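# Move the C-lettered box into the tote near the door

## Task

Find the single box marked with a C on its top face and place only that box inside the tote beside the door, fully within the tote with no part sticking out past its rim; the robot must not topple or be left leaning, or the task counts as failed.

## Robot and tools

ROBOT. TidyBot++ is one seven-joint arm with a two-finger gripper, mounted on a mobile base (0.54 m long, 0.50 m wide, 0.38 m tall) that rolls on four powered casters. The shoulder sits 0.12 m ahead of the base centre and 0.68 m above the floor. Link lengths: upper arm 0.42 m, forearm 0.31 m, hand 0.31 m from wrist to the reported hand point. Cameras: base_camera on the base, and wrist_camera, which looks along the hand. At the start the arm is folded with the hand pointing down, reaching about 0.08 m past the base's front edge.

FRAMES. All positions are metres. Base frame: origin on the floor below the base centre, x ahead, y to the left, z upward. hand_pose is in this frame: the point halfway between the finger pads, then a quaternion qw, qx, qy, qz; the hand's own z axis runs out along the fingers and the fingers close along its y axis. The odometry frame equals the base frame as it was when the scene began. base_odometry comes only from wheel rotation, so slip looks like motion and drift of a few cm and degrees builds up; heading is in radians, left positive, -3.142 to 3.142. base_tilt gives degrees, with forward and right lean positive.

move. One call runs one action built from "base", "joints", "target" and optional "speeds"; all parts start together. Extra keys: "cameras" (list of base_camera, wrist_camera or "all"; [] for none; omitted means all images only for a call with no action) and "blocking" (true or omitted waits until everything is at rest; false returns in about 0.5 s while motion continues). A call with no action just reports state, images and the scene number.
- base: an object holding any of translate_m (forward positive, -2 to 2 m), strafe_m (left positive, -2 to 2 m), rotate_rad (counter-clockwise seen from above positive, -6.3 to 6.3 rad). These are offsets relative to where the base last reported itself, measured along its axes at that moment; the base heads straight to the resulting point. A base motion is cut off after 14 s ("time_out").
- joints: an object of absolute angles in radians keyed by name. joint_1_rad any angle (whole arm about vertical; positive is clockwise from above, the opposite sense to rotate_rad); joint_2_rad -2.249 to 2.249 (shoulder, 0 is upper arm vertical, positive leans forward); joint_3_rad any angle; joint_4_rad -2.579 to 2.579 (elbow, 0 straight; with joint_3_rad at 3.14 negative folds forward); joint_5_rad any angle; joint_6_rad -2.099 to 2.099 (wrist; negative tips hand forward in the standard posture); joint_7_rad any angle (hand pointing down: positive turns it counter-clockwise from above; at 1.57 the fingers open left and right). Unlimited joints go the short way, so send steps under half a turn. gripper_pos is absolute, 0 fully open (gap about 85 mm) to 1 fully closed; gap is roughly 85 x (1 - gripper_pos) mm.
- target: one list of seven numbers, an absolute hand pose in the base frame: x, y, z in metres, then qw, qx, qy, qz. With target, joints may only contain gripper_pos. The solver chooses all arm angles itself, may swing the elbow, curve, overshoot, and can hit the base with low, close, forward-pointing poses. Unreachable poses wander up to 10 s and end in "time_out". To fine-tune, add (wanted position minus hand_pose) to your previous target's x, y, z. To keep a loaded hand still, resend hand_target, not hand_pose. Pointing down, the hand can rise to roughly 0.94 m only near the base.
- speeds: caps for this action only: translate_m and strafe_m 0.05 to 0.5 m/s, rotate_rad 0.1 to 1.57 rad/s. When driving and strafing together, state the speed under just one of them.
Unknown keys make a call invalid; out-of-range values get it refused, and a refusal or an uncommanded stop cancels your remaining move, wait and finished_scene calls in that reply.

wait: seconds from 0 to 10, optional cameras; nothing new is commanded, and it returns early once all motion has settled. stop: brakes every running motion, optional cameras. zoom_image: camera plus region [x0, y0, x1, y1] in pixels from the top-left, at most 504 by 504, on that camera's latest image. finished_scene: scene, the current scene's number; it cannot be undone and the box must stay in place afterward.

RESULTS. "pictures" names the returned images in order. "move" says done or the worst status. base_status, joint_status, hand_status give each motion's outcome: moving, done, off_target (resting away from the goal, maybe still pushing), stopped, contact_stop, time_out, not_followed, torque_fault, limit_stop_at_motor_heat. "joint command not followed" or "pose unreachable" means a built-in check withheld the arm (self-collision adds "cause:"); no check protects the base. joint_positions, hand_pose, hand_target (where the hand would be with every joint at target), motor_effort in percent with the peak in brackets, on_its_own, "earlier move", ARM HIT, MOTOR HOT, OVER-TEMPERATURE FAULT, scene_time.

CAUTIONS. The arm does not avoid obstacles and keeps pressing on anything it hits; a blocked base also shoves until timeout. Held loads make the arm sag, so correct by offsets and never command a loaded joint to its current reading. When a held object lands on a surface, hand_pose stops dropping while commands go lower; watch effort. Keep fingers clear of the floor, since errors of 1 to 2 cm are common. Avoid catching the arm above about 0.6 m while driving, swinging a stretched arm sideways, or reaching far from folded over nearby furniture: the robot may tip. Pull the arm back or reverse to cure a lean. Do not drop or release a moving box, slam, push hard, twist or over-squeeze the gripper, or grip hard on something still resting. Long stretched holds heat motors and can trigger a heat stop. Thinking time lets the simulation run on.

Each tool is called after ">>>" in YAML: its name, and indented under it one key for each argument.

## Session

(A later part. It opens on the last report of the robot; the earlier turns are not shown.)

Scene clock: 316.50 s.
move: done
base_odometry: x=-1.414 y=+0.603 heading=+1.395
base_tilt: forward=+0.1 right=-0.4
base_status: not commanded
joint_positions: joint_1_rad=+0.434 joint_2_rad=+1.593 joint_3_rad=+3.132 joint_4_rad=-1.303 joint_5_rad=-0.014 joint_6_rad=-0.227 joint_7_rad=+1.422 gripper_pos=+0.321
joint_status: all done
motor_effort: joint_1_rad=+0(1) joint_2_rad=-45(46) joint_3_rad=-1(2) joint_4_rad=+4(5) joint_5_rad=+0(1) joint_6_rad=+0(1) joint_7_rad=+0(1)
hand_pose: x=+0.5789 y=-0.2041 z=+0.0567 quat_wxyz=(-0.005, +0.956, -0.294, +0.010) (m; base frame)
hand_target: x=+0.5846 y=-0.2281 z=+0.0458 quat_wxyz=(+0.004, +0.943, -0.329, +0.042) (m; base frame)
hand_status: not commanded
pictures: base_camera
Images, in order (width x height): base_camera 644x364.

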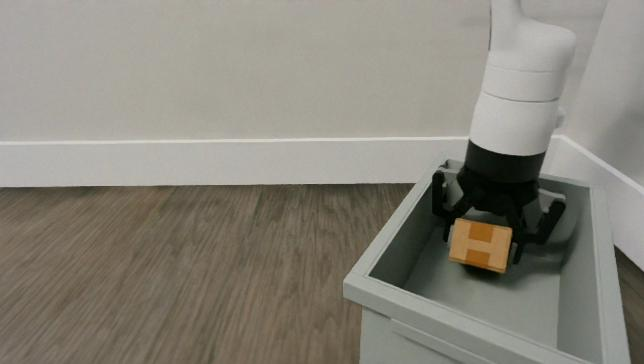

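>>> move:
  joints: {"joint_2_rad": 1.645, "joint_4_rad": -1.268, "joint_6_rad": -0.146}
  cameras: ["base_camera"]

>>> move:
  joints: {"joint_2_rad": 1.67, "joint_4_rad": -1.245, "joint_6_rad": -0.146}
  cameras: ["all"]

Scene clock: 319.67 s.
move: off_target
base_odometry: x=-1.414 y=+0.603 heading=+1.395
base_tilt: forward=+0.1 right=-0.4
base_status: not commanded
joint_positions: joint_1_rad=+0.434 joint_2_rad=+1.605 joint_3_rad=+3.132 joint_4_rad=-1.281 joint_5_rad=-0.014 joint_6_rad=-0.224 joint_7_rad=+1.421 gripper_pos=+0.321
joint_status: joint_2_rad off_target (ended at +1.605, target +1.645); the others done
motor_effort: joint_1_rad=+1(1) joint_2_rad=-37(45) joint_3_rad=-1(2) joint_4_rad=+5(7) joint_5_rad=+0(1) joint_6_rad=+1(3) joint_7_rad=+0(0)
hand_pose: x=+0.5851 y=-0.2071 z=+0.0523 quat_wxyz=(-0.004, +0.956, -0.294, +0.017) (m; base frame)
hand_target: x=+0.5829 y=-0.2272 z=+0.0342 quat_wxyz=(+0.004, +0.943, -0.329, +0.041) (m; base frame)
hand_status: not commanded
pictures: base_camera
Images, in order (width x height): base_camera 644x364.

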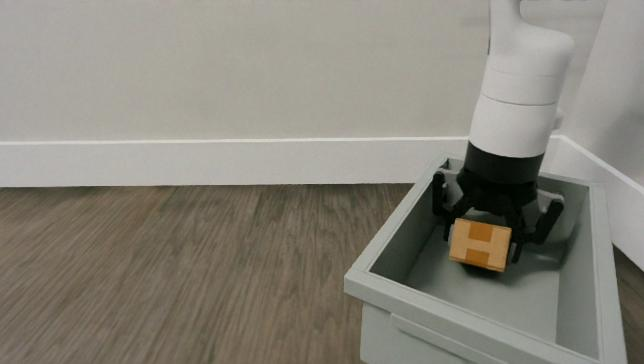

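Scene clock: 320.40 s.
move: off_target
base_odometry: x=-1.414 y=+0.603 heading=+1.395
base_tilt: forward=+0.1 right=-0.5
base_status: not commanded
joint_positions: joint_1_rad=+0.434 joint_2_rad=+1.609 joint_3_rad=+3.132 joint_4_rad=-1.263 joint_5_rad=-0.014 joint_6_rad=-0.222 joint_7_rad=+1.421 gripper_pos=+0.321
joint_status: joint_2_rad off_target (ended at +1.609, target +1.670); the others done
motor_effort: joint_1_rad=+0(1) joint_2_rad=-35(41) joint_3_rad=+0(2) joint_4_rad=+5(6) joint_5_rad=+0(1) joint_6_rad=+2(3) joint_7_rad=+0(0)
hand_pose: x=+0.5935 y=-0.2111 z=+0.0519 quat_wxyz=(-0.003, +0.955, -0.295, +0.025) (m; base frame)
hand_target: x=+0.5809 y=-0.2263 z=+0.0236 quat_wxyz=(+0.004, +0.943, -0.329, +0.040) (m; base frame)
hand_status: not commanded
pictures: base_camera, wrist_camera
Images, in order (width x height): base_camera 644x364, wrist_camera 644x476.

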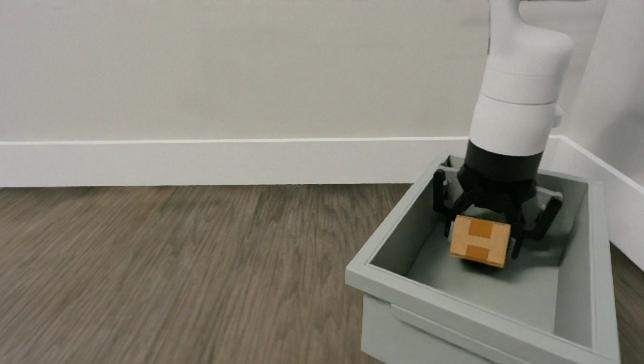

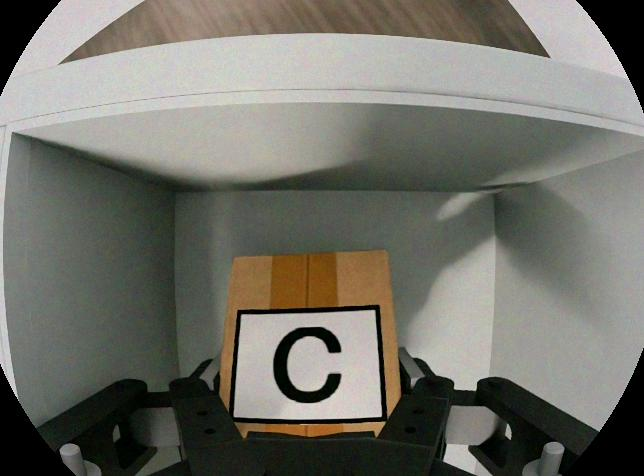

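>>> move:
  joints: {"joint_2_rad": 1.625, "joint_4_rad": -1.283, "joint_6_rad": -0.146}

>>> move:
  joints: {"gripper_pos": 0.15}
  cameras: ["all"]

Scene clock: 322.60 s.
move: done
base_odometry: x=-1.414 y=+0.603 heading=+1.395
base_tilt: forward=+0.1 right=-0.4
base_status: not commanded
joint_positions: joint_1_rad=+0.434 joint_2_rad=+1.607 joint_3_rad=+3.132 joint_4_rad=-1.270 joint_5_rad=-0.014 joint_6_rad=-0.214 joint_7_rad=+1.421 gripper_pos=+0.321
joint_status: all done
motor_effort: joint_1_rad=+1(2) joint_2_rad=-41(42) joint_3_rad=+0(2) joint_4_rad=+4(6) joint_5_rad=+0(1) joint_6_rad=+0(3) joint_7_rad=+0(0)
hand_pose: x=+0.5931 y=-0.2109 z=+0.0525 quat_wxyz=(-0.003, +0.955, -0.295, +0.026) (m; base frame)
hand_target: x=+0.5861 y=-0.2288 z=+0.0431 quat_wxyz=(+0.005, +0.943, -0.329, +0.044) (m; base frame)
hand_status: not commanded

Scene clock: 323.43 s.
move: done
base_odometry: x=-1.414 y=+0.603 heading=+1.395
base_tilt: forward=+0.1 right=-0.4
base_status: not commanded
joint_positions: joint_1_rad=+0.435 joint_2_rad=+1.607 joint_3_rad=+3.132 joint_4_rad=-1.270 joint_5_rad=-0.014 joint_6_rad=-0.214 joint_7_rad=+1.421 gripper_pos=+0.150
joint_status: all done
motor_effort: joint_1_rad=+0(1) joint_2_rad=-44(45) joint_3_rad=-1(2) joint_4_rad=+5(5) joint_5_rad=+0(1) joint_6_rad=+0(1) joint_7_rad=+0(0)
hand_pose: x=+0.5926 y=-0.2113 z=+0.0523 quat_wxyz=(-0.003, +0.955, -0.295, +0.026) (m; base frame)
hand_target: x=+0.5861 y=-0.2288 z=+0.0431 quat_wxyz=(+0.005, +0.943, -0.329, +0.044) (m; base frame)
hand_status: not commanded
pictures: base_camera, wrist_camera
Images, in order (width x height): base_camera 644x364, wrist_camera 644x476.

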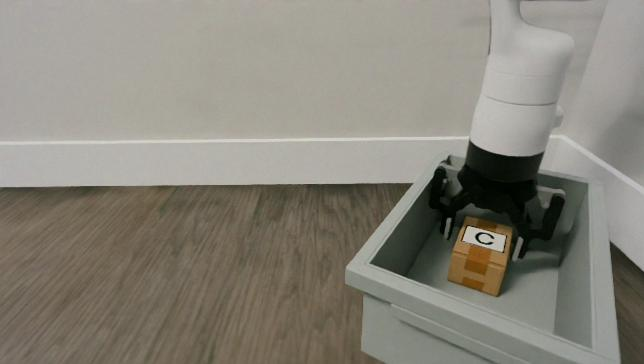

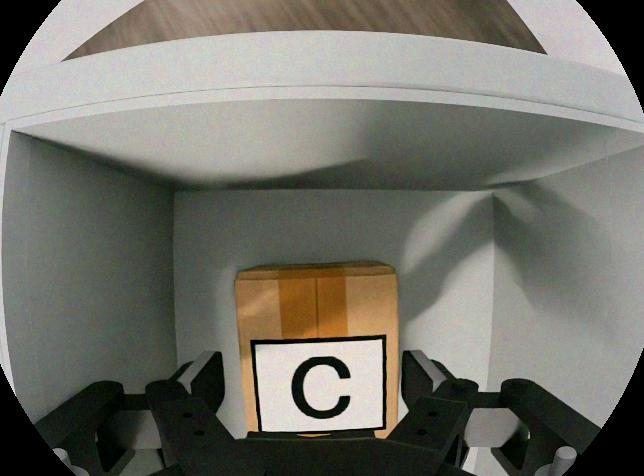

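>>> move:
  joints: {"gripper_pos": 0.0}

>>> move:
  joints: {"joint_2_rad": 1.17, "joint_4_rad": -1.62, "joint_6_rad": -0.27}

>>> move:
  joints: {"joint_1_rad": 0.435, "joint_2_rad": 0.2, "joint_4_rad": -1.9, "joint_6_rad": -1.1}
  cameras: ["all"]

Scene clock: 326.23 s.
move: done
base_odometry: x=-1.414 y=+0.603 heading=+1.395
base_tilt: forward=+0.1 right=-0.4
base_status: not commanded
joint_positions: joint_1_rad=+0.436 joint_2_rad=+1.607 joint_3_rad=+3.132 joint_4_rad=-1.270 joint_5_rad=-0.014 joint_6_rad=-0.214 joint_7_rad=+1.421 gripper_pos=+0.000
joint_status: all done
motor_effort: joint_1_rad=+0(1) joint_2_rad=-44(45) joint_3_rad=-2(3) joint_4_rad=+4(5) joint_5_rad=+0(1) joint_6_rad=+0(1) joint_7_rad=+0(0)
hand_pose: x=+0.5923 y=-0.2119 z=+0.0523 quat_wxyz=(-0.003, +0.955, -0.296, +0.026) (m; base frame)
hand_target: x=+0.5861 y=-0.2288 z=+0.0431 quat_wxyz=(+0.005, +0.943, -0.329, +0.044) (m; base frame)
hand_status: not commanded

Scene clock: 327.93 s.
move: done
base_odometry: x=-1.414 y=+0.603 heading=+1.395
base_tilt: forward=+0.1 right=-0.5
base_status: not commanded
joint_positions: joint_1_rad=+0.436 joint_2_rad=+1.175 joint_3_rad=+3.132 joint_4_rad=-1.606 joint_5_rad=-0.014 joint_6_rad=-0.214 joint_7_rad=+1.421 gripper_pos=+0.000
joint_status: all done
motor_effort: joint_1_rad=+0(1) joint_2_rad=-43(48) joint_3_rad=-1(2) joint_4_rad=+6(7) joint_5_rad=+0(1) joint_6_rad=+1(2) joint_7_rad=+1(1)
hand_pose: x=+0.6159 y=-0.2229 z=+0.2419 quat_wxyz=(+0.004, +0.953, -0.293, +0.073) (m; base frame)
hand_target: x=+0.5869 y=-0.2292 z=+0.2406 quat_wxyz=(+0.004, +0.944, -0.329, +0.041) (m; base frame)
hand_status: not commanded

Scene clock: 330.53 s.
move: done
base_odometry: x=-1.414 y=+0.603 heading=+1.395
base_tilt: forward=+0.1 right=-0.4
base_status: not commanded
joint_positions: joint_1_rad=+0.436 joint_2_rad=+0.214 joint_3_rad=+3.132 joint_4_rad=-1.885 joint_5_rad=-0.014 joint_6_rad=-1.013 joint_7_rad=+1.421 gripper_pos=+0.000
joint_status: all done
motor_effort: joint_1_rad=+0(2) joint_2_rad=-24(46) joint_3_rad=-1(2) joint_4_rad=+14(15) joint_5_rad=+0(1) joint_6_rad=+0(2) joint_7_rad=+0(1)
hand_pose: x=+0.4580 y=-0.1485 z=+0.6237 quat_wxyz=(-0.005, +0.957, -0.288, +0.016) (m; base frame)
hand_target: x=+0.4252 y=-0.1402 z=+0.6247 quat_wxyz=(-0.003, +0.948, -0.316, -0.029) (m; base frame)
hand_status: not commanded
pictures: base_camera, wrist_camera
Images, in order (width x height): base_camera 644x364, wrist_camera 644x476.

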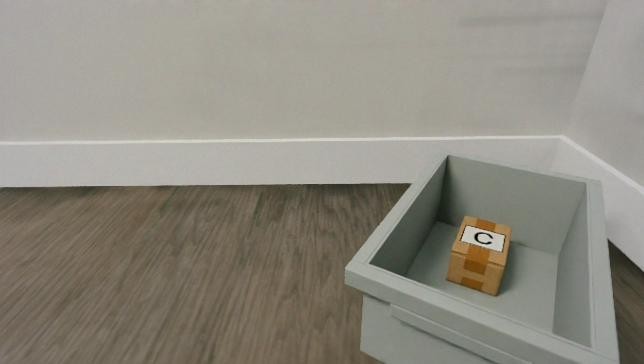

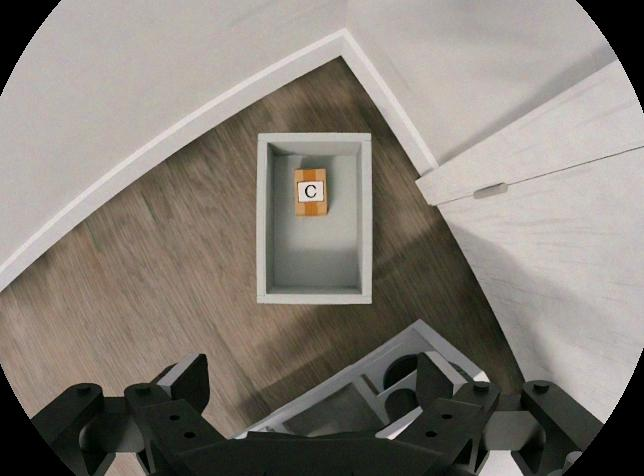

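Done; next scene, with the arm raised for looking around.

>>> finished_scene:
  scene: 2

The scene is finished: the task was done.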